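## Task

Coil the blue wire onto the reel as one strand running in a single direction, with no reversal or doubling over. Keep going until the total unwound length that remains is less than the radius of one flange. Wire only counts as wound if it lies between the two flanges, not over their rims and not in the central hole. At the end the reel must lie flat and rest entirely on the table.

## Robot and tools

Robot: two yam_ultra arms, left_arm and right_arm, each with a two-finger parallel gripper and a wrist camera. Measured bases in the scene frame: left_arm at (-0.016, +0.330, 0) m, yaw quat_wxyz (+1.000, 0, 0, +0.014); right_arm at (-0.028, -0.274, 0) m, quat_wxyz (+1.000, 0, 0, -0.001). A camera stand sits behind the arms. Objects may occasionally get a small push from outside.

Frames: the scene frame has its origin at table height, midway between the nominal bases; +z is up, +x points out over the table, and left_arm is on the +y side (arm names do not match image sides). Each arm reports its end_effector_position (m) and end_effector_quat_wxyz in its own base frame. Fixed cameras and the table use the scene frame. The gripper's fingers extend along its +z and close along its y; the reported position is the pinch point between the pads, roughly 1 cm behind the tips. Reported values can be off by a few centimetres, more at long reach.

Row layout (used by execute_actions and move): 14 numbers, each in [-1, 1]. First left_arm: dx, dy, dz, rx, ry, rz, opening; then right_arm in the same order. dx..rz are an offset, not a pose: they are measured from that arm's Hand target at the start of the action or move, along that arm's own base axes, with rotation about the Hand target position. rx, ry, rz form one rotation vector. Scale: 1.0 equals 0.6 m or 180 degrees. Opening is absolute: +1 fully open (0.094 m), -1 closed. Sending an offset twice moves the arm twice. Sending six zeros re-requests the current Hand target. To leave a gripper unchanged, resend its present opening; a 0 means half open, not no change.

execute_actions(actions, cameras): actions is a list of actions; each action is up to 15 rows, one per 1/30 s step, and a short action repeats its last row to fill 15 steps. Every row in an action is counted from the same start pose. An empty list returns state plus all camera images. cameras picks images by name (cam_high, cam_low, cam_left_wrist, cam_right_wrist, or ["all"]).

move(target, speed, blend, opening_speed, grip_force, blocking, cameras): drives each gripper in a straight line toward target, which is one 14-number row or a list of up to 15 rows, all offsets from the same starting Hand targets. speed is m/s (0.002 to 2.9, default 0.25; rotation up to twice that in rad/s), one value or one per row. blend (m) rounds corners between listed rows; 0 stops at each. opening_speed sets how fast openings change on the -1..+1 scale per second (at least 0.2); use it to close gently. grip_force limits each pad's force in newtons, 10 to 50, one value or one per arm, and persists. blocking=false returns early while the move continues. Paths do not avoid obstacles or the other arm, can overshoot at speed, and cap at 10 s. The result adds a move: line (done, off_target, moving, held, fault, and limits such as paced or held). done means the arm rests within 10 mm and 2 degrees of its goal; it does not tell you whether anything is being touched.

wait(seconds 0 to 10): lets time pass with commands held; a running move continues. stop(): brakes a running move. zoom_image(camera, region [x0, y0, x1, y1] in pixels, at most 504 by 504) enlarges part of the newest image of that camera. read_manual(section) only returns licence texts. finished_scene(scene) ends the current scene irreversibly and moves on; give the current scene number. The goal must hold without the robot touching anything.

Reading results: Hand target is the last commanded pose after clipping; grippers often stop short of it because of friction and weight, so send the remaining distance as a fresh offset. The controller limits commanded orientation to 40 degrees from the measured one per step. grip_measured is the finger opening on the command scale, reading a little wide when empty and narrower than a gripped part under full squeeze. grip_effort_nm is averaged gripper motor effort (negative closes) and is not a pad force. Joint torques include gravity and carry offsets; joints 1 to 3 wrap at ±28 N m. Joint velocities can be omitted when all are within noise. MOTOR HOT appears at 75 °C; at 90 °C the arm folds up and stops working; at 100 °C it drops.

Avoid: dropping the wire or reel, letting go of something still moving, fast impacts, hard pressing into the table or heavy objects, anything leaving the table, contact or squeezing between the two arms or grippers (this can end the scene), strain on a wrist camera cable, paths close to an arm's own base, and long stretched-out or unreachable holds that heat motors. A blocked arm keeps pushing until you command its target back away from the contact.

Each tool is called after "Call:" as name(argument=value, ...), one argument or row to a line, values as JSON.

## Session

Call:
execute_actions(
  actions=[],
)

Scene clock: 0.00 s.
left_arm: end_effector_position=(+0.3882, +0.0244, +0.1098) grip_measured=+1.000 grip_effort_nm=n/a end_effector_quat_wxyz=(+0.609, -0.036, +0.792, +0.028) | right_arm: end_effector_position=(+0.4026, +0.0114, +0.1183) grip_measured=+1.000 grip_effort_nm=n/a end_effector_quat_wxyz=(+0.600, -0.016, +0.800, +0.016)
Joint positions: left_arm=[0.034 1.51 0.301 0.948 -0.056 -0.014 0.094] | right_arm=[0.01 1.497 0.382 0.832 -0.035 -0.004 0.094]
Joint velocities: within noise
Joint torques (N m): no reading
Heat: left arm: 30 °C; right arm: 27 °C.
Hand target: left_arm +0.3900, +0.0245, +0.1147; +0.614, -0.036, +0.788, +0.028 | right_arm +0.4047, +0.0114, +0.1242; +0.606, -0.016, +0.795, +0.016
Tool commands: left_gripper/opening=+1.0 right_gripper/opening=+1.0
camera_calibration:
cam_left_wrist: T_world_to_cam=[[0.106495, -0.992281, 0.0635364, -0.0279835], [-0.891623, -0.123583, -0.435586, 0.405063], [0.440076, -0.0102629, -0.897902, 0.037635], [0, 0, 0, 1]] pos_world=[0.347581, 0.0226775, 0.21201]
cam_right_wrist: T_world_to_cam=[[0.0638503, -0.995855, 0.0647755, -0.0258729], [-0.898891, -0.0855854, -0.429733, 0.421247], [0.433496, -0.0307875, -0.90063, 0.0451223], [0, 0, 0, 1]] pos_world=[0.360747, 0.0116761, 0.223338]

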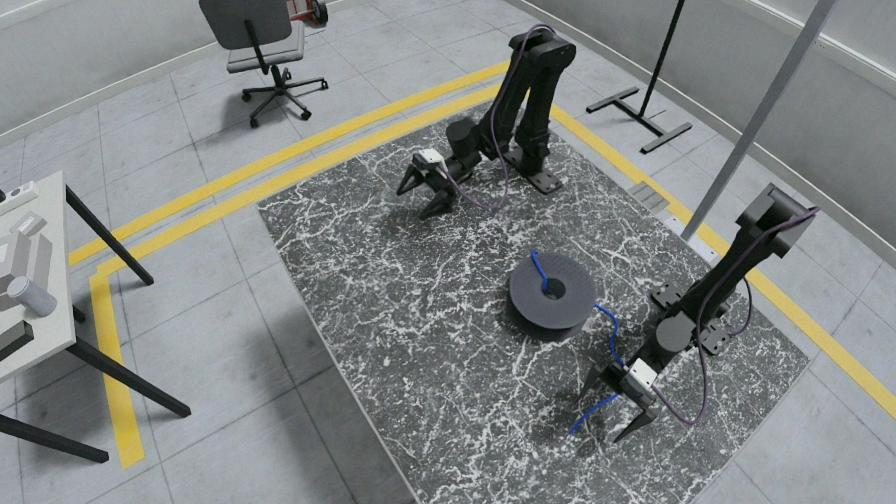

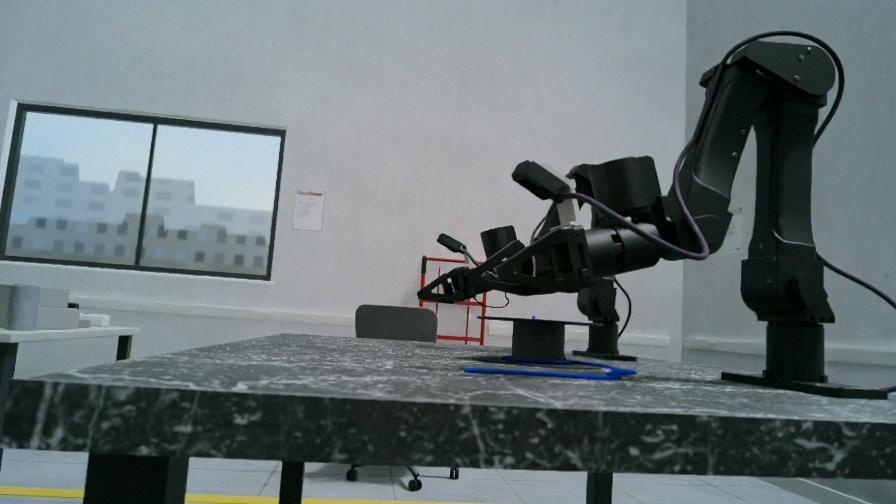

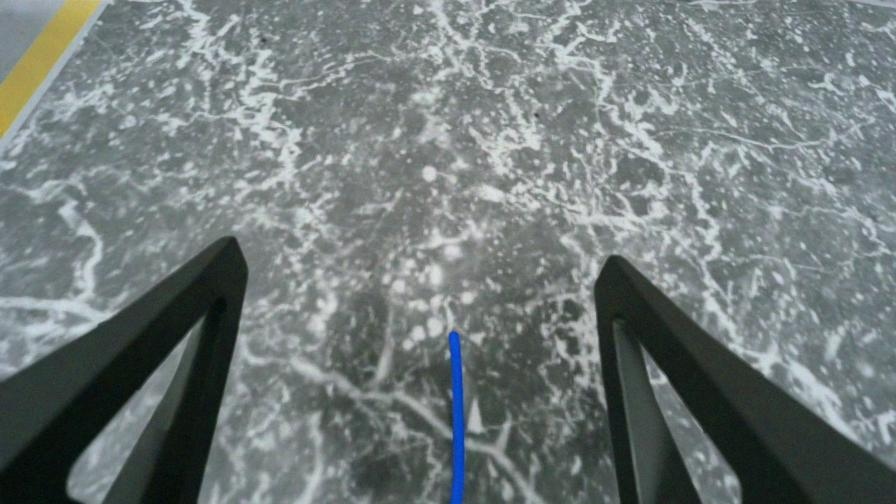

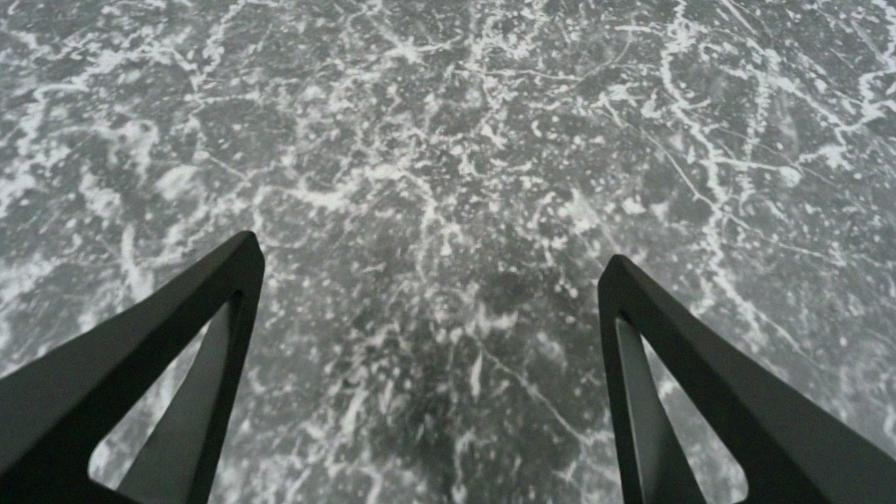

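Call:
zoom_image(
  camera="cam_high",
  region=[470, 220, 690, 450],
)

Call:
zoom_image(
  camera="cam_low",
  region=[440, 290, 660, 400],
)

Scaled by 2.191 from the camera's 896x504 image, which has a finer 1280x720 frame.

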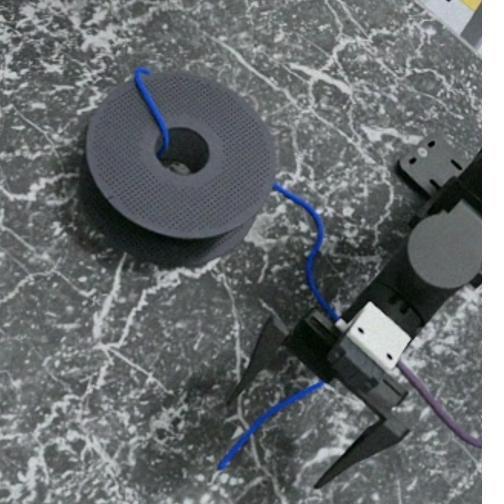

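Scaled by 2.291 from the camera's 896x504 image, which has a finer 1280x720 frame.

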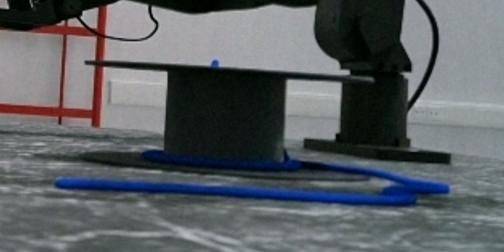

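Call:
move(
  target=[-0.08,0.0,0.05,-0.2696,0.35,0.3037,-0.3,0,0,0.1,0,0,0,1.0],
  speed=0.3,
  cameras=["cam_left_wrist","cam_high"],
)

Scene clock: 66.57 s.
left_arm: end_effector_position=(+0.3380, +0.0226, +0.1401) grip_measured=-0.298 grip_effort_nm=-0.10 end_effector_quat_wxyz=(-0.002, -0.567, +0.824, +0.002) | right_arm: end_effector_position=(+0.3994, +0.0113, +0.1627) grip_measured=+1.000 grip_effort_nm=-0.02 end_effector_quat_wxyz=(+0.589, -0.016, +0.808, +0.016)
Joint positions: left_arm=[0.063 1.834 1.662 -1.404 -0.002 -1.142 0.033] | right_arm=[0.01 1.289 0.494 0.483 -0.035 -0.004 0.094]
Joint torques (N m): left_arm=[0.42 -7.12 9.25 0.3 -0.13 -0.11] | right_arm=[0.03 -6.8 9.42 1.98 -0.01 -0.01]
Heat: left arm: 38 °C; right arm: 30 °C.
Hand target: left_arm +0.3421, +0.0245, +0.1446; -0.001, -0.574, +0.819, +0.000 | right_arm +0.4048, +0.0114, +0.1842; +0.606, -0.016, +0.795, +0.016
Off the commanded pose: left_arm 0.006 m, 1 deg | right_arm 0.022 m, 3 deg.
move: off_target (right_arm)
camera_calibration:
cam_left_wrist: T_world_to_cam=[[0.955419, -0.295235, -0.00339022, -0.319704], [-0.190332, -0.624637, 0.757365, -0.0196297], [-0.225718, -0.722956, -0.652983, 0.293686], [0, 0, 0, 1]] pos_world=[0.368005, 0.105673, 0.205555]
Images, in order (width x height): cam_high 896x504, cam_left_wrist 896x504.

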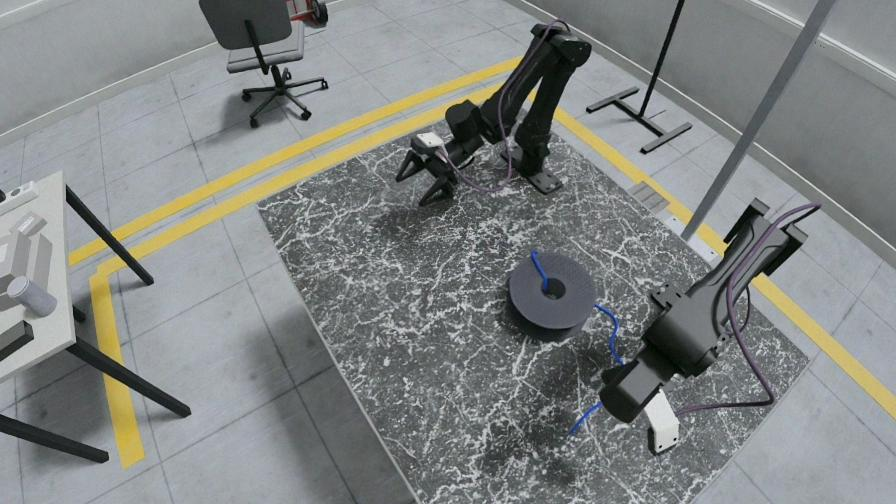

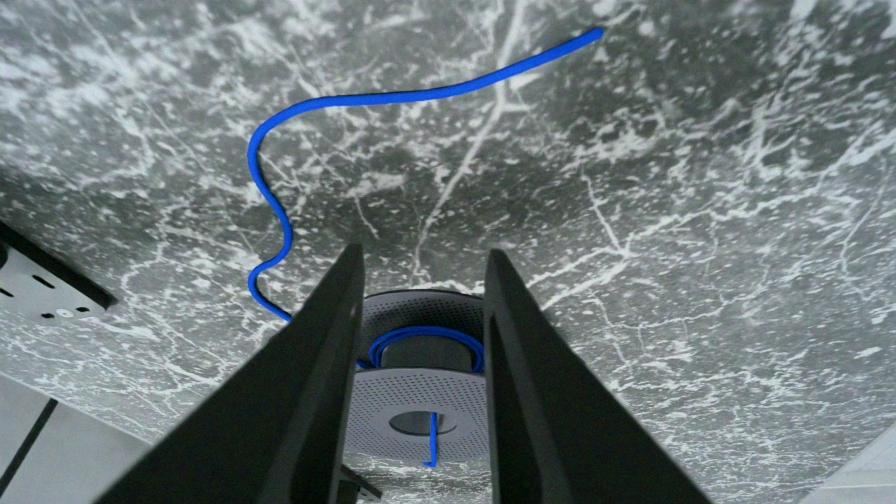

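Call:
execute_actions(
  actions=[],
  cameras=["cam_high","cam_left_wrist","cam_right_wrist"],
)

Scene clock: 92.03 s.
left_arm: end_effector_position=(+0.3379, +0.0225, +0.1401) grip_measured=-0.298 grip_effort_nm=-0.10 end_effector_quat_wxyz=(-0.002, -0.567, +0.824, +0.002) | right_arm: end_effector_position=(+0.3994, +0.0113, +0.1627) grip_measured=+1.000 grip_effort_nm=-0.01 end_effector_quat_wxyz=(+0.589, -0.016, +0.808, +0.016)
Joint positions: left_arm=[0.063 1.834 1.662 -1.404 -0.001 -1.142 0.033] | right_arm=[0.01 1.289 0.494 0.483 -0.035 -0.004 0.094]
Joint velocities: within noise
Joint torques (N m): left_arm=[0.42 -7.08 9.24 0.26 -0.06 -0.07] | right_arm=[-0.12 -6.76 9.54 1.97 -0.01 -0.02]
Heat: left arm: 33 °C; right arm: 31 °C.
Hand target: left_arm +0.3420, +0.0245, +0.1446; -0.001, -0.574, +0.819, +0.000 | right_arm +0.4048, +0.0114, +0.1843; +0.606, -0.016, +0.795, +0.016
Tool commands: left_gripper/opening=-0.3 right_gripper/opening=+1.0
Off the commanded pose: left_arm 0.006 m, 1 deg | right_arm 0.022 m, 3 deg.
camera_calibration:
cam_left_wrist: T_world_to_cam=[[0.955529, -0.294869, -0.00398961, -0.319564], [-0.189523, -0.624405, 0.757759, -0.020055], [-0.225931, -0.723305, -0.652522, 0.293684], [0, 0, 0, 1]] pos_world=[0.367904, 0.105671, 0.205557]
cam_right_wrist: T_world_to_cam=[[0.0656588, -0.995841, 0.0631679, -0.0290294], [-0.910655, -0.0856804, -0.404185, 0.438], [0.407916, -0.0309858, -0.912493, 0.098645], [0, 0, 0, 1]] pos_world=[0.360535, 0.011676, 0.26888]
Images, in order (width x height): cam_high 896x504, cam_left_wrist 896x504, cam_right_wrist 896x504.

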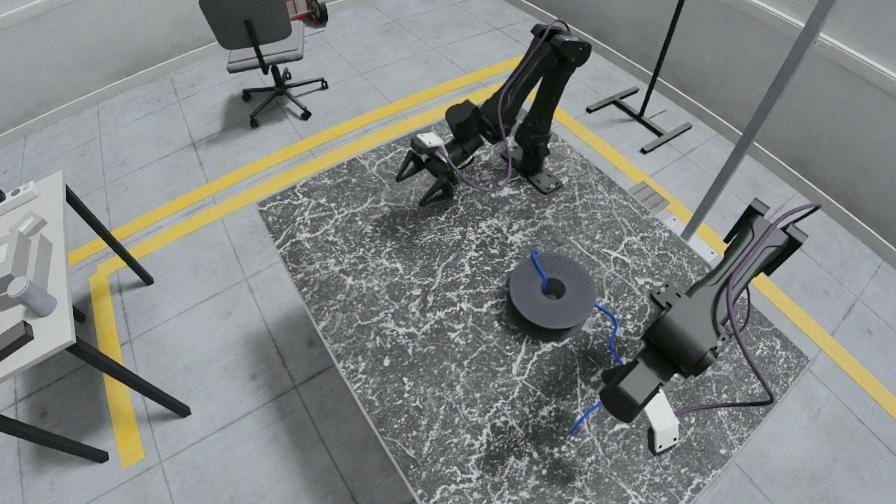

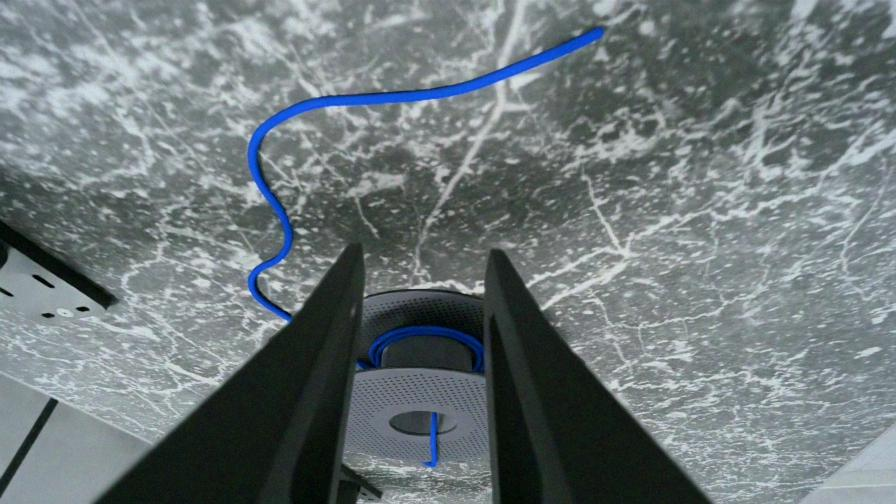

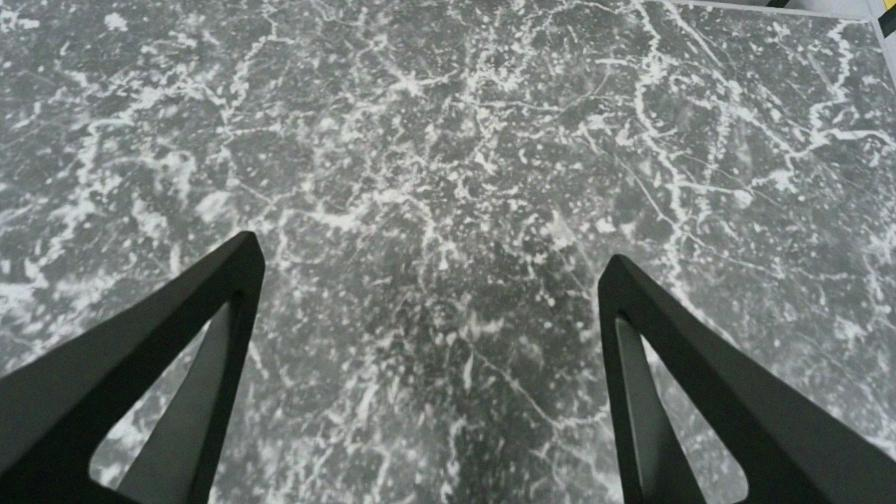

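Call:
zoom_image(
  camera="cam_left_wrist",
  region=[230, 260, 520, 480],
)

Call:
zoom_image(
  camera="cam_high",
  region=[480, 230, 680, 460],
)

Scaled by 1.738 from the camera's 896x504 image, which has a finer 1280x720 frame.

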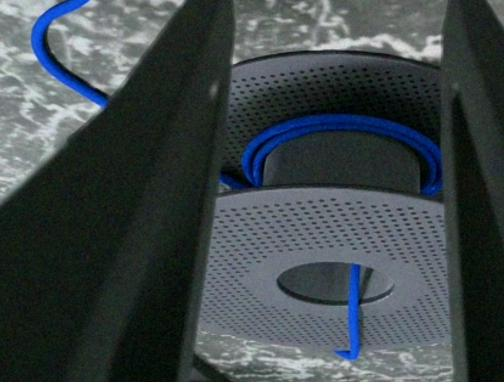

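Scaled by 2.191 from the camera's 896x504 image, which has a finer 1280x720 frame.

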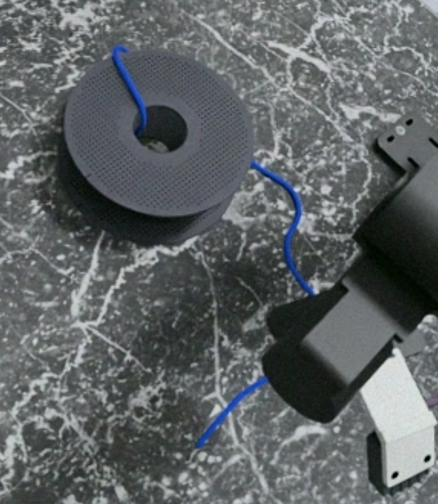

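Call:
execute_actions(
  actions=[],
  cameras=["cam_low"],
)

Scene clock: 119.93 s.
left_arm: end_effector_position=(+0.3379, +0.0225, +0.1401) grip_measured=-0.298 grip_effort_nm=-0.10 end_effector_quat_wxyz=(-0.002, -0.567, +0.824, +0.002) | right_arm: end_effector_position=(+0.3994, +0.0113, +0.1627) grip_measured=+1.000 grip_effort_nm=-0.02 end_effector_quat_wxyz=(+0.589, -0.016, +0.808, +0.016)
Joint positions: left_arm=[0.063 1.834 1.662 -1.404 -0.001 -1.142 0.033] | right_arm=[0.01 1.289 0.494 0.483 -0.035 -0.004 0.094]
Joint velocities: within noise
Joint torques (N m): left_arm=[0.44 -7.08 9.26 0.26 -0.06 -0.07] | right_arm=[-0.06 -6.86 9.55 1.97 0.03 0.03]
Heat: left arm: 32 °C; right arm: 32 °C.
Hand target: left_arm +0.3420, +0.0245, +0.1446; -0.001, -0.574, +0.819, +0.000 | right_arm +0.4048, +0.0114, +0.1843; +0.606, -0.016, +0.795, +0.016
Tool commands: left_gripper/opening=-0.3 right_gripper/opening=+1.0
Off the commanded pose: left_arm 0.006 m, 1 deg | right_arm 0.022 m, 3 deg.
Images, in order (width x height): cam_low 896x504.

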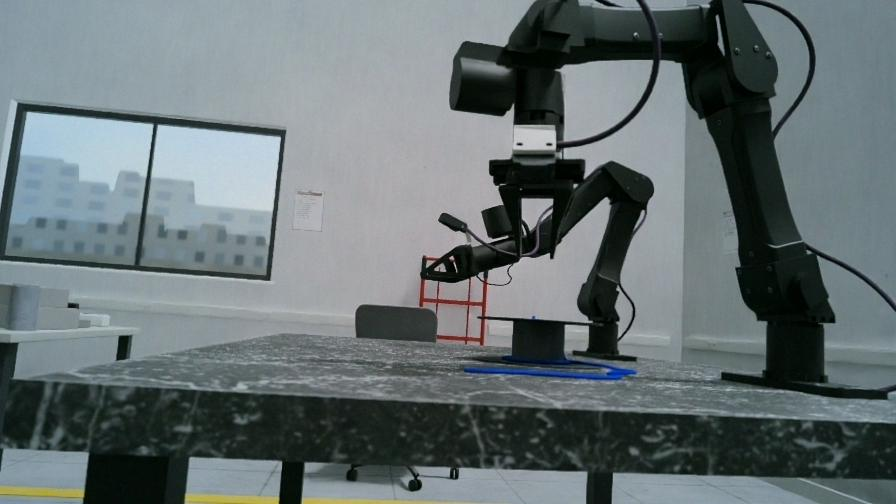

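Call:
zoom_image(
  camera="cam_low",
  region=[440, 290, 660, 400],
)

Scaled by 2.291 from the camera's 896x504 image, which has a finer 1280x720 frame.

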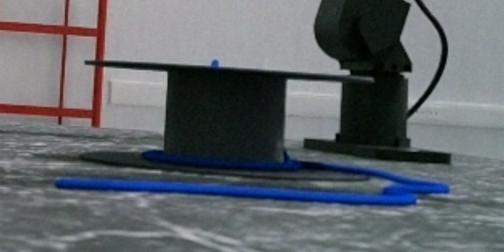

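Call:
move(
  target=[0,0,0,0,0,0,1.0,0,0,0,0,0,0,1.0],
  grip_force=[50,50],
  cameras=["cam_left_wrist"],
)

Call:
zoom_image(
  camera="cam_left_wrist",
  region=[250, 270, 580, 490],
)

Scene clock: 130.60 s.
left_arm: end_effector_position=(+0.3379, +0.0225, +0.1401) grip_measured=+0.998 grip_effort_nm=0.15 end_effector_quat_wxyz=(-0.002, -0.567, +0.824, +0.002) | right_arm: end_effector_position=(+0.3994, +0.0113, +0.1627) grip_measured=+1.000 grip_effort_nm=-0.02 end_effector_quat_wxyz=(+0.589, -0.016, +0.808, +0.016)
Joint positions: left_arm=[0.063 1.834 1.662 -1.404 -0.001 -1.142 0.094] | right_arm=[0.01 1.289 0.494 0.483 -0.035 -0.004 0.094]
Joint torques (N m): left_arm=[0.42 -7.09 9.26 0.25 -0.06 -0.07] | right_arm=[0.03 -6.79 9.43 1.97 0.02 0]
Heat: left arm: 32 °C; right arm: 33 °C.
Hand target: left_arm +0.3420, +0.0245, +0.1446; -0.001, -0.574, +0.819, +0.000 | right_arm +0.4048, +0.0114, +0.1843; +0.606, -0.016, +0.795, +0.016
Off the commanded pose: left_arm 0.006 m, 1 deg | right_arm 0.022 m, 3 deg.
move: off_target (right_arm)
camera_calibration:
cam_left_wrist: T_world_to_cam=[[0.955529, -0.294869, -0.00398961, -0.319564], [-0.189523, -0.624405, 0.757759, -0.020055], [-0.225931, -0.723305, -0.652522, 0.293684], [0, 0, 0, 1]] pos_world=[0.367904, 0.105671, 0.205557]
Images, in order (width x height): cam_left_wrist 896x504.

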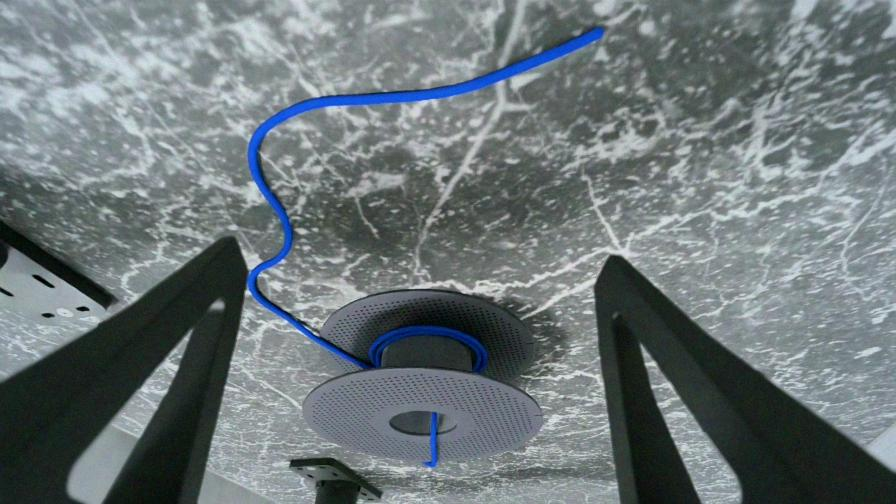

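Scaled by 1.527 from the camera's 896x504 image, which has a finer 1280x720 frame.

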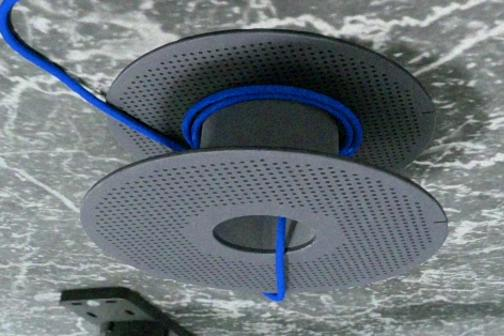

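Call:
move(
  target=[0.085,-0.0425,-0.158,0,0,-0.3278,-0.3,-0.22,0.568,-0.02,0.1885,0.3867,-0.2706,-0.6],
  speed=0.4,
  cameras=["cam_left_wrist","cam_right_wrist"],
)

Scene clock: 200.37 s.
left_arm: end_effector_position=(+0.3950, +0.0017, +0.0585) grip_measured=-0.298 grip_effort_nm=-0.10 end_effector_quat_wxyz=(+0.006, -0.102, +0.995, +0.000) | right_arm: end_effector_position=(+0.2713, +0.3524, +0.1736) grip_measured=-0.598 grip_effort_nm=-0.13 end_effector_quat_wxyz=(+0.013, +0.454, +0.888, +0.071)
Joint positions: left_arm=[0.001 2.057 1.646 -1.147 -0.001 -0.203 0.033] | right_arm=[0.912 2.185 2.298 -1.539 0 1.859 0.019]
Joint torques (N m): left_arm=[-0.64 -8.92 4.81 0.64 -0.06 0.04] | right_arm=[-0.18 -10.44 8.32 0.25 0.03 0.12]
Heat: left arm: 32 °C; right arm: 33 °C.
Hand target: left_arm +0.3930, -0.0010, +0.0498; -0.001, -0.096, +0.995, +0.001 | right_arm +0.2726, +0.3523, +0.1722; +0.000, +0.461, +0.887, +0.000
Off the commanded pose: left_arm 0.009 m, 1 deg | right_arm 0.002 m, 8 deg.
joint sent to its limit (right arm) — joint 4 (wrist pitch), lower limit. The joint targets are off in orientation, not in position.
move: off_target (right_arm)
camera_calibration:
cam_left_wrist: T_world_to_cam=[[0.267175, -0.963639, 0.00416388, -0.108123], [-0.639517, -0.174074, 0.74881, 0.217172], [-0.720858, -0.202726, -0.662771, 0.433456], [0, 0, 0, 1]] pos_world=[0.480233, 0.0214853, 0.125112]
cam_right_wrist: T_world_to_cam=[[-0.760079, -0.634644, -0.139664, 0.450319], [-0.493919, 0.42455, 0.758816, -0.139793], [-0.422284, 0.645743, -0.636155, 0.110253], [0, 0, 0, 1]] pos_world=[0.31979, 0.273946, 0.239108]
Images, in order (width x height): cam_left_wrist 896x504, cam_right_wrist 896x504.

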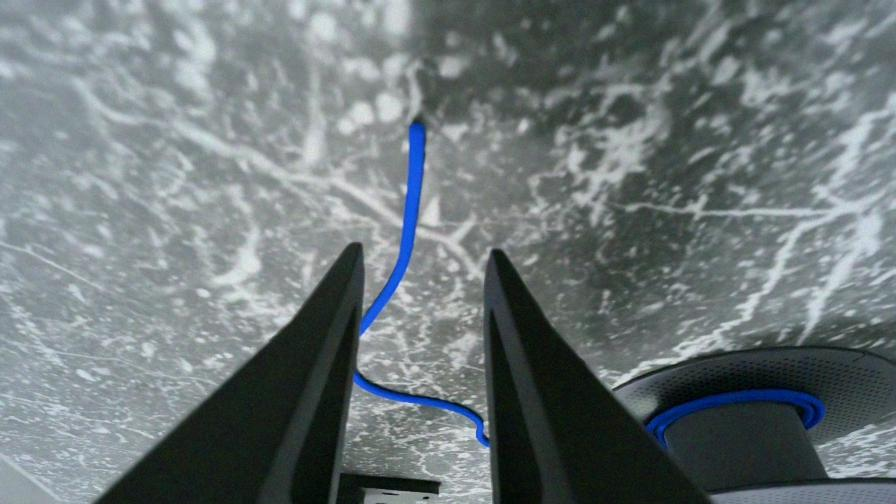

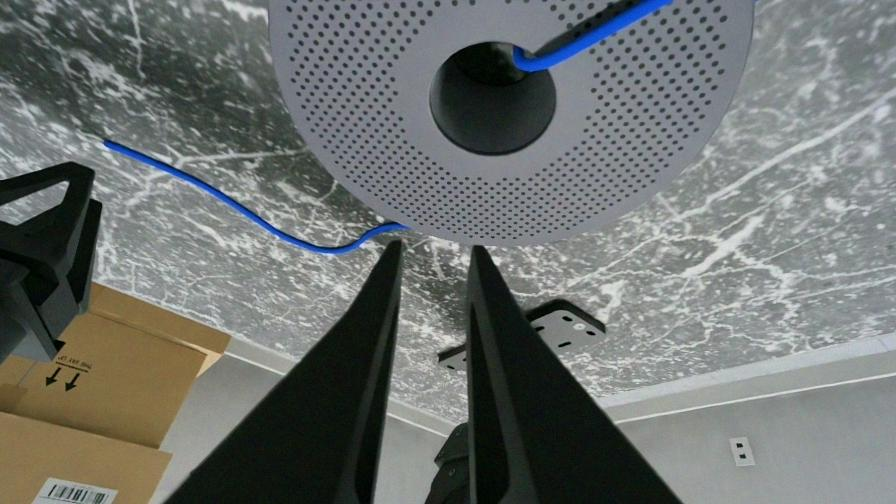

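Call:
move(
  target=[
    [-0.0167,0.0072,-0.0788,0,0,0,-0.3,-0.0335,0.0045,-0.1387,0,0,-0.0167,-0.6],
    [-0.0167,0.0072,-0.0788,0,0,0,-1.0,-0.0335,0.0045,-0.1387,0,0,-0.0167,-0.6],
  ],
  speed=0.15,
  grip_force=[25,45],
  cameras=["cam_left_wrist","cam_right_wrist"],
)

Scene clock: 251.83 s.
left_arm: end_effector_position=(+0.3889, +0.0007, +0.0147) grip_measured=-0.907 grip_effort_nm=-0.47 end_effector_quat_wxyz=(+0.012, -0.096, +0.995, -0.003) | right_arm: end_effector_position=(+0.2532, +0.3551, +0.0979) grip_measured=-0.598 grip_effort_nm=-0.13 end_effector_quat_wxyz=(+0.000, +0.481, +0.877, +0.008)
Joint positions: left_arm=[0.001 2.067 1.48 -0.96 0.004 -0.191 0.004] | right_arm=[0.948 2.226 2.067 -1.396 -0.002 1.951 0.019]
Joint torques (N m): left_arm=[0.28 -8.47 4.03 0.69 -0.12 0.08] | right_arm=[0.03 -11.73 5.29 0.38 0.07 0.19]
Heat: left arm: 33 °C; right arm: 31 °C.
Hand target: left_arm +0.3830, +0.0033, +0.0025; -0.001, -0.096, +0.995, +0.001 | right_arm +0.2526, +0.3550, +0.0890; +0.000, +0.484, +0.875, +0.000
Off the commanded pose: left_arm 0.014 m, 2 deg | right_arm 0.009 m, 1 deg.
grip_force (N): 25, 45
move: off_target (left_arm); target 2's new opening was sent with left_arm's hand 0.012 m and 0 deg from that target
camera_calibration:
cam_left_wrist: T_world_to_cam=[[0.254783, -0.966922, 0.0121419, -0.102499], [-0.65046, -0.162077, 0.742046, 0.250192], [-0.715533, -0.196958, -0.670239, 0.397896], [0, 0, 0, 1]] pos_world=[0.473562, 0.0198109, 0.082276]
cam_right_wrist: T_world_to_cam=[[-0.801658, -0.597634, -0.0133485, 0.412732], [-0.402721, 0.523432, 0.750889, -0.149939], [-0.44177, 0.607332, -0.660293, 0.0736103], [0, 0, 0, 1]] pos_world=[0.303005, 0.280439, 0.166701]
Images, in order (width x height): cam_left_wrist 896x504, cam_right_wrist 896x504.

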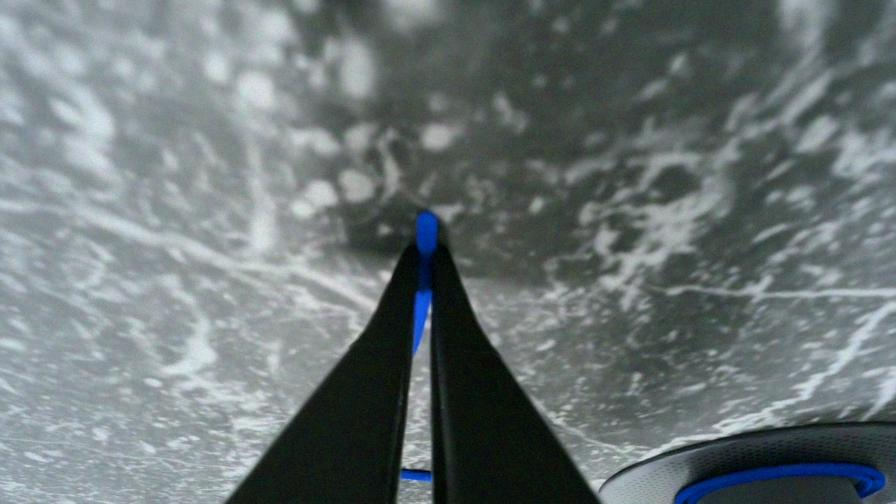

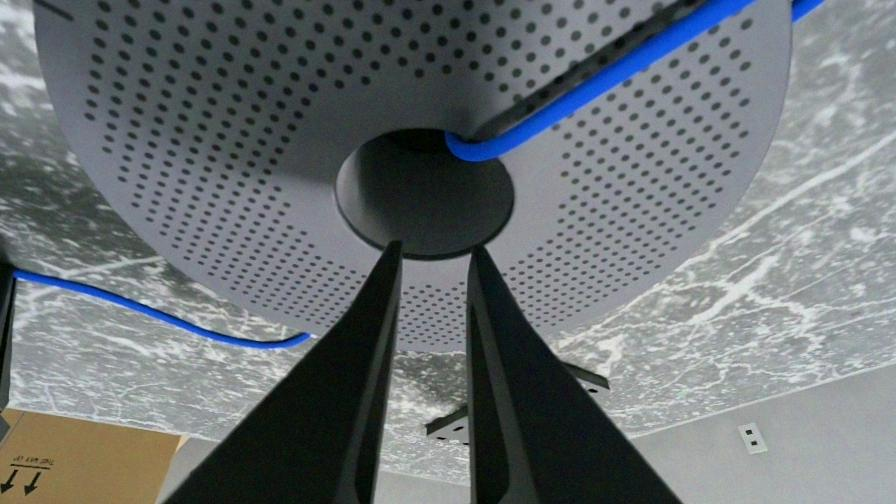

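Call:
move(
  target=[
    [0,0,0.04,0,0,0,-1.0,0.0048,-0.0017,-0.0533,0,0,0,-0.6],
    [-0.1567,0.2562,0.0208,0,0,0.3556,-1.0,0.0048,-0.0017,-0.0533,0,0,0,0.15],
  ],
  speed=[0.12,0.3],
  cameras=["cam_left_wrist","cam_right_wrist"],
)

Scene clock: 325.30 s.
left_arm: end_effector_position=(+0.2918, +0.1549, +0.0135) grip_measured=-0.909 grip_effort_nm=-0.54 end_effector_quat_wxyz=(-0.010, -0.603, +0.798, -0.003) | right_arm: end_effector_position=(+0.2549, +0.3578, +0.0693) grip_measured=-0.013 grip_effort_nm=1.25 end_effector_quat_wxyz=(+0.000, +0.481, +0.877, +0.014)
Joint positions: left_arm=[0.49 1.901 1.234 -0.922 0.009 -0.804 0.004] | right_arm=[0.948 2.225 1.952 -1.271 -0.004 1.951 0.046]
Joint torques (N m): left_arm=[0.34 -9.73 3.79 0.61 -0.15 -0.07] | right_arm=[-0.44 -11.26 4.92 0.36 0.06 0.09]
Heat: left arm: 32 °C; right arm: 30 °C.
Hand target: left_arm +0.2889, +0.1571, +0.0151; -0.001, -0.609, +0.793, +0.000 | right_arm +0.2554, +0.3540, +0.0570; +0.000, +0.484, +0.875, +0.000
Off the commanded pose: left_arm 0.004 m, 1 deg | right_arm 0.013 m, 2 deg.
grip_force (N): 25, 45
move: off_target (right_arm); target 2's new opening was sent with right_arm's hand 0.012 m and 1 deg from that target
camera_calibration:
cam_left_wrist: T_world_to_cam=[[0.977925, -0.20886, -0.00637469, -0.256823], [-0.128727, -0.626195, 0.768967, 0.132276], [-0.164598, -0.751171, -0.639257, 0.282609], [0, 0, 0, 1]] pos_world=[0.314698, 0.241479, 0.0773072]
cam_right_wrist: T_world_to_cam=[[-0.801529, -0.597508, -0.0231165, 0.41584], [-0.406706, 0.516422, 0.75359, -0.125859], [-0.438339, 0.613426, -0.656938, 0.0505955], [0, 0, 0, 1]] pos_world=[0.304298, 0.282427, 0.137697]
Images, in order (width x height): cam_left_wrist 896x504, cam_right_wrist 896x504.

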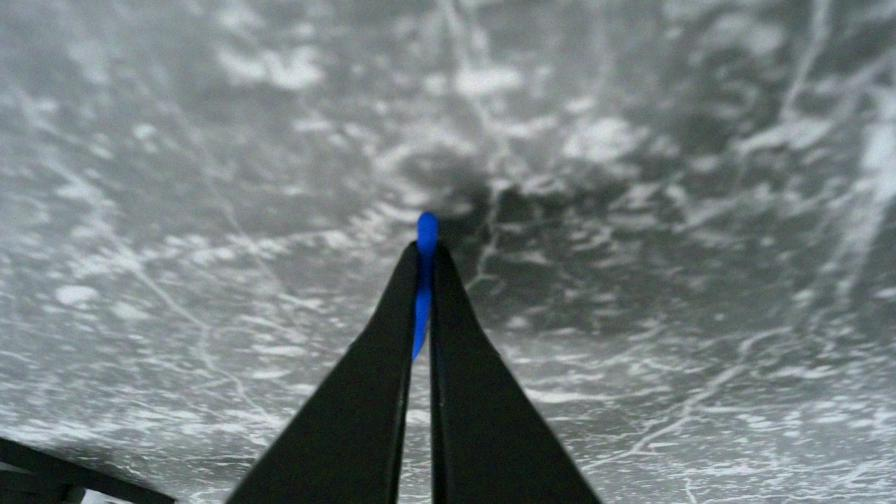

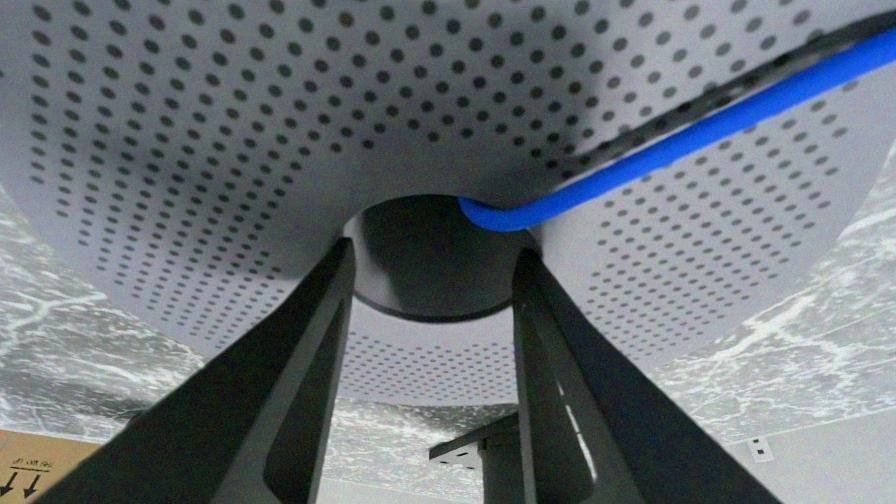

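Call:
move(
  target=[0.003,0.012,0.012,0,0,0,-1.0,0,0,0,0,0,0,0.15],
  speed=0.1,
  cameras=["cam_high","cam_low"],
)

Scene clock: 332.23 s.
left_arm: end_effector_position=(+0.2898, +0.1577, +0.0135) grip_measured=-0.909 grip_effort_nm=-0.54 end_effector_quat_wxyz=(-0.010, -0.606, +0.795, -0.003) | right_arm: end_effector_position=(+0.2549, +0.3578, +0.0693) grip_measured=-0.013 grip_effort_nm=1.25 end_effector_quat_wxyz=(+0.000, +0.481, +0.877, +0.014)
Joint positions: left_arm=[0.5 1.901 1.234 -0.923 0.009 -0.803 0.004] | right_arm=[0.948 2.225 1.952 -1.271 -0.004 1.951 0.046]
Joint torques (N m): left_arm=[0.8 -9.25 7.13 0.26 -0.16 0.09] | right_arm=[-0.51 -11.25 5.24 0.39 0.06 0.06]
Heat: left arm: 33 °C; right arm: 30 °C.
Hand target: left_arm +0.2907, +0.1643, +0.0223; -0.001, -0.609, +0.793, +0.000 | right_arm +0.2554, +0.3540, +0.0570; +0.000, +0.484, +0.875, +0.000
Off the commanded pose: left_arm 0.011 m, 1 deg | right_arm 0.013 m, 2 deg.
grip_force (N): 25, 45
move: off_target (left_arm, right_arm)
Images, in order (width x height): cam_high 896x504, cam_low 896x504.

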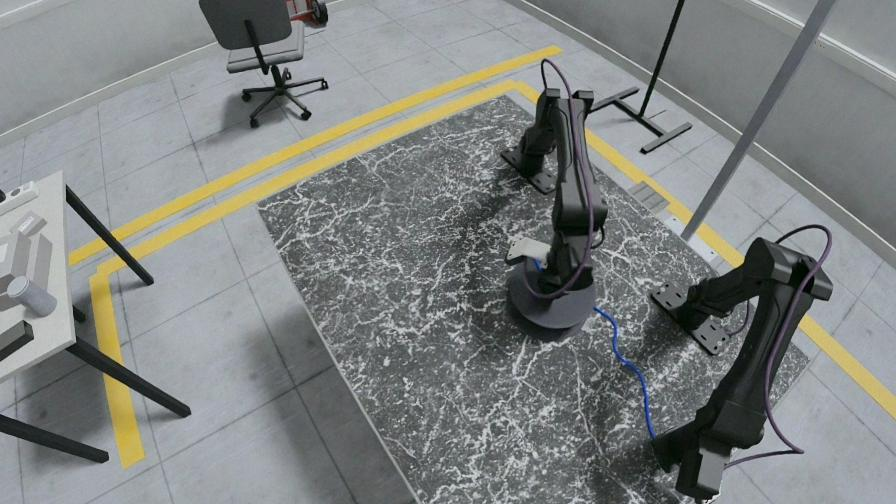

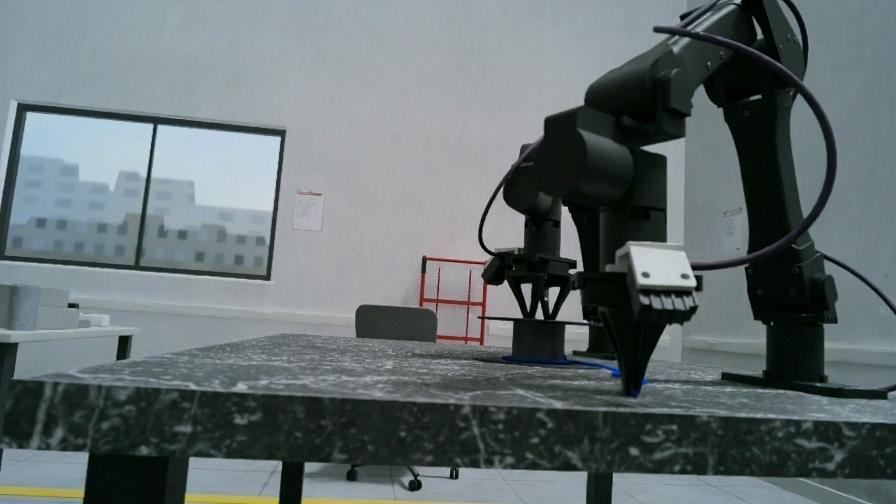

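Call:
move(
  target=[
    [-0.0285,-0.1142,0.0083,0,0,0,-1.0,0,0,0,0,0,0.6,0.15],
    [-0.0613,-0.24,0.0083,0,0,0,-1.0,0,0,0,0,0,-0.8056,0.15],
  ],
  speed=0.3,
  cameras=["cam_high","cam_right_wrist","cam_left_wrist"],
)

Scene clock: 362.63 s.
left_arm: end_effector_position=(+0.2553, +0.0205, +0.0249) grip_measured=-0.909 grip_effort_nm=-0.54 end_effector_quat_wxyz=(-0.011, -0.607, +0.794, +0.002) | right_arm: end_effector_position=(+0.2550, +0.3563, +0.0699) grip_measured=-0.004 grip_effort_nm=1.25 end_effector_quat_wxyz=(-0.010, +0.976, -0.215, +0.005)
Joint positions: left_arm=[0.083 1.62 0.942 -0.914 0.009 -1.223 0.004] | right_arm=[0.948 2.223 1.952 -1.276 0.002 -1.759 0.047]
Joint torques (N m): left_arm=[-0.57 -7.71 4.25 0.52 -0.15 -0.08] | right_arm=[-0.5 -11.26 5.09 0.39 -0.02 -0.43]
Heat: left arm: 34 °C; right arm: 29 °C.
Hand target: left_arm +0.2539, +0.0202, +0.0272; -0.001, -0.609, +0.793, +0.000 | right_arm +0.2554, +0.3539, +0.0569; +0.000, +0.980, -0.199, +0.000
Off the commanded pose: left_arm 0.003 m, 1 deg | right_arm 0.013 m, 2 deg.
grip_force (N): 25, 45
move: off_target (right_arm)
camera_calibration:
cam_left_wrist: T_world_to_cam=[[0.980147, -0.197703, -0.015033, -0.249709], [-0.115641, -0.631604, 0.766619, 0.0313656], [-0.161058, -0.74966, -0.641927, 0.182119], [0, 0, 0, 1]] pos_world=[0.27771, 0.10697, 0.0891077]
cam_right_wrist: T_world_to_cam=[[0.353116, 0.93528, 0.0236802, -0.428751], [0.611193, -0.249772, 0.751037, -0.111932], [0.708345, -0.25073, -0.659835, 0.0676124], [0, 0, 0, 1]] pos_world=[0.171918, 0.389997, 0.138831]
Images, in order (width x height): cam_high 896x504, cam_left_wrist 896x504, cam_right_wrist 896x504.

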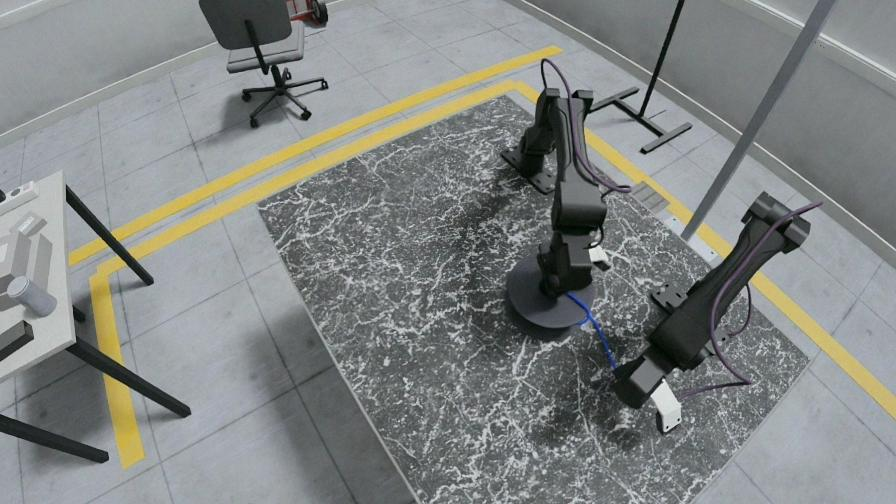

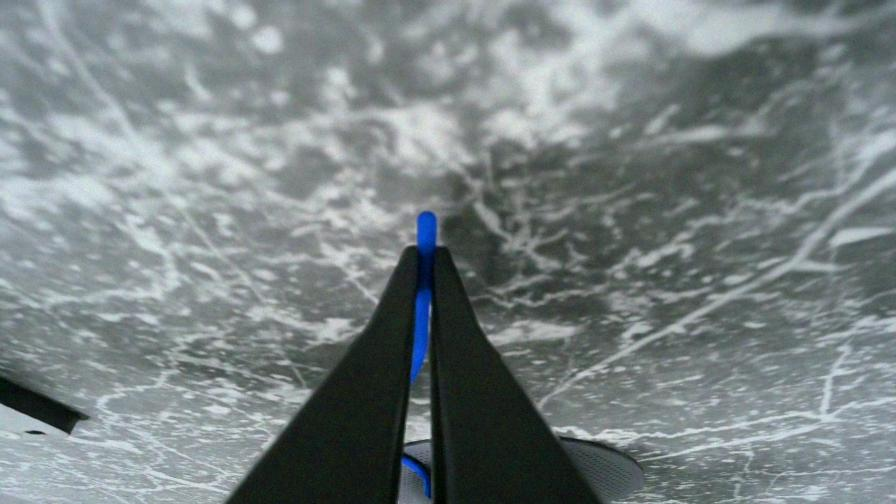

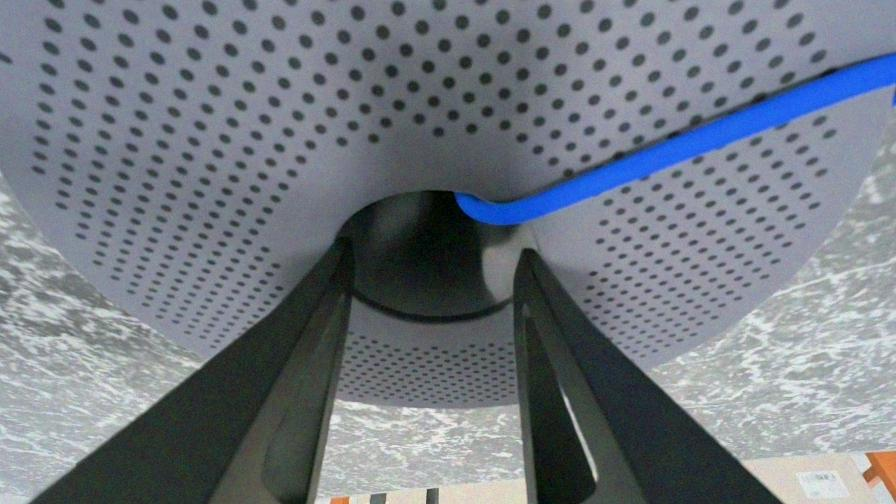

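Call:
move(
  target=[
    [0,0,0,0,0,0,-1.0,0,0,0,0,0,0,-0.6],
    [0,0,0,0,0,0,-1.0,0,0,0.09,0,0,0,-0.6],
    [0,0,0,0,0,0,-1.0,0,0,0.09,0,0,-0.6,-0.6],
    [0,0,0,0,0,0,-1.0,0,0,0.09,0,0,0.8056,-0.6],
  ],
  speed=[0.15,0.15,0.7,0.7],
  cameras=["cam_right_wrist"],
)

Scene clock: 383.33 s.
left_arm: end_effector_position=(+0.2553, +0.0205, +0.0249) grip_measured=-0.909 grip_effort_nm=-0.54 end_effector_quat_wxyz=(-0.011, -0.607, +0.794, +0.002) | right_arm: end_effector_position=(+0.2517, +0.3547, +0.1139) grip_measured=-0.598 grip_effort_nm=-0.14 end_effector_quat_wxyz=(-0.003, +0.477, +0.879, +0.007)
Joint positions: left_arm=[0.083 1.62 0.942 -0.914 0.009 -1.223 0.004] | right_arm=[0.948 2.232 2.141 -1.466 -0.008 1.944 0.019]
Joint torques (N m): left_arm=[-0.57 -7.66 4.21 0.53 -0.14 -0.07] | right_arm=[-0.46 -10.93 8.13 0.04 0.09 0.11]
Heat: left arm: 34 °C; right arm: 30 °C.
Hand target: left_arm +0.2539, +0.0202, +0.0272; -0.001, -0.609, +0.793, +0.000 | right_arm +0.2555, +0.3540, +0.1111; +0.001, +0.484, +0.875, +0.000
Off the commanded pose: left_arm 0.003 m, 1 deg | right_arm 0.005 m, 1 deg.
grip_force (N): 25, 45
move: done
camera_calibration:
cam_right_wrist: T_world_to_cam=[[-0.797089, -0.603787, -0.0095127, 0.41198], [-0.402352, 0.519285, 0.753961, -0.161221], [-0.450292, 0.604801, -0.656851, 0.0863745], [0, 0, 0, 1]] pos_world=[0.302411, 0.280228, 0.182208]
Images, in order (width x height): cam_right_wrist 896x504.

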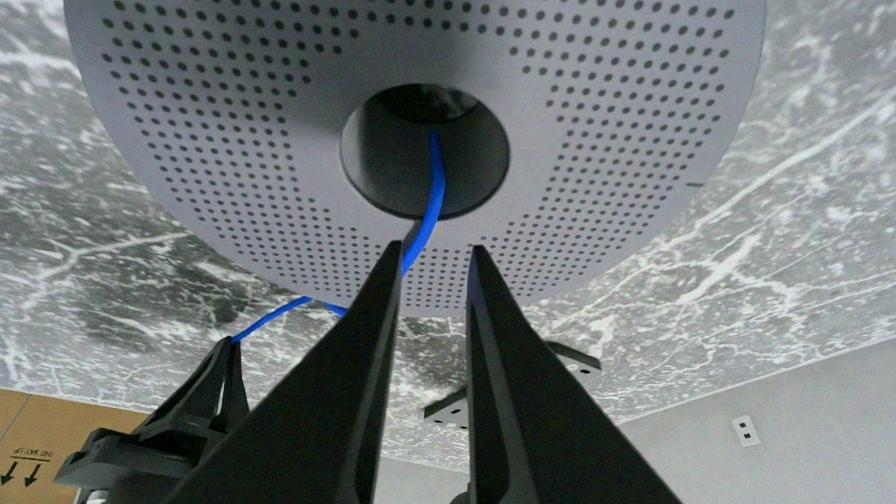

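Call:
move(
  target=[
    [0,0,0,0,0,0,-1.0,0,0,-0.09,0,0,0,-0.6],
    [0,0,0,0,0,0,-1.0,0,0,-0.09,0,0,0,0.15],
  ],
  speed=0.12,
  cameras=["cam_right_wrist"],
)

Scene clock: 398.77 s.
left_arm: end_effector_position=(+0.2557, +0.0205, +0.0249) grip_measured=-0.909 grip_effort_nm=-0.54 end_effector_quat_wxyz=(-0.010, -0.607, +0.794, +0.001) | right_arm: end_effector_position=(+0.2548, +0.3569, +0.0670) grip_measured=-0.047 grip_effort_nm=1.25 end_effector_quat_wxyz=(-0.001, +0.479, +0.878, +0.010)
Joint positions: left_arm=[0.083 1.62 0.942 -0.912 0.009 -1.223 0.004] | right_arm=[0.946 2.229 1.95 -1.271 -0.005 1.946 0.045]
Joint torques (N m): left_arm=[-0.58 -7.72 4.25 0.52 -0.14 -0.06] | right_arm=[-0.43 -11.54 5.12 0.37 0.11 0.13]
Heat: left arm: 33 °C; right arm: 30 °C.
Hand target: left_arm +0.2539, +0.0202, +0.0272; -0.001, -0.609, +0.793, +0.000 | right_arm +0.2554, +0.3539, +0.0570; +0.001, +0.484, +0.875, +0.000
Off the commanded pose: left_arm 0.003 m, 1 deg | right_arm 0.010 m, 1 deg.
grip_force (N): 25, 45
move: done
camera_calibration:
cam_right_wrist: T_world_to_cam=[[-0.799557, -0.600361, -0.0165666, 0.415331], [-0.404799, 0.518322, 0.753312, -0.124849], [-0.443673, 0.609023, -0.657454, 0.0524307], [0, 0, 0, 1]] pos_world=[0.304804, 0.282129, 0.135402]
Images, in order (width x height): cam_right_wrist 896x504.

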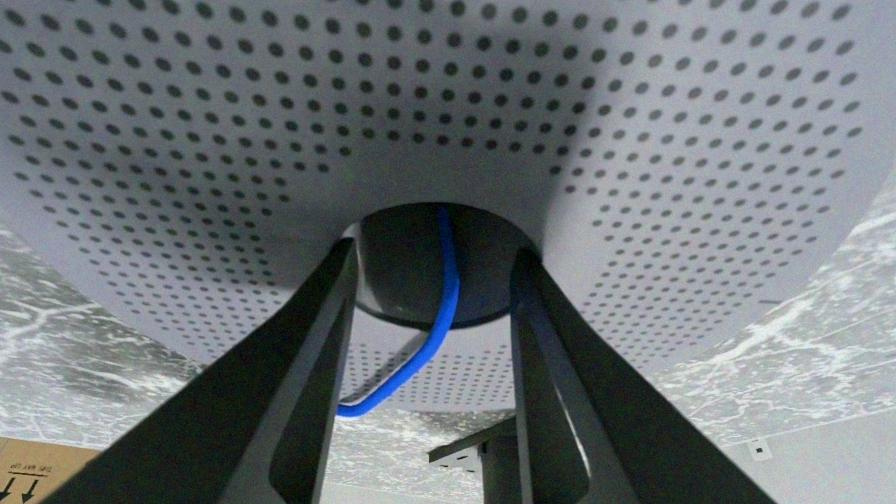

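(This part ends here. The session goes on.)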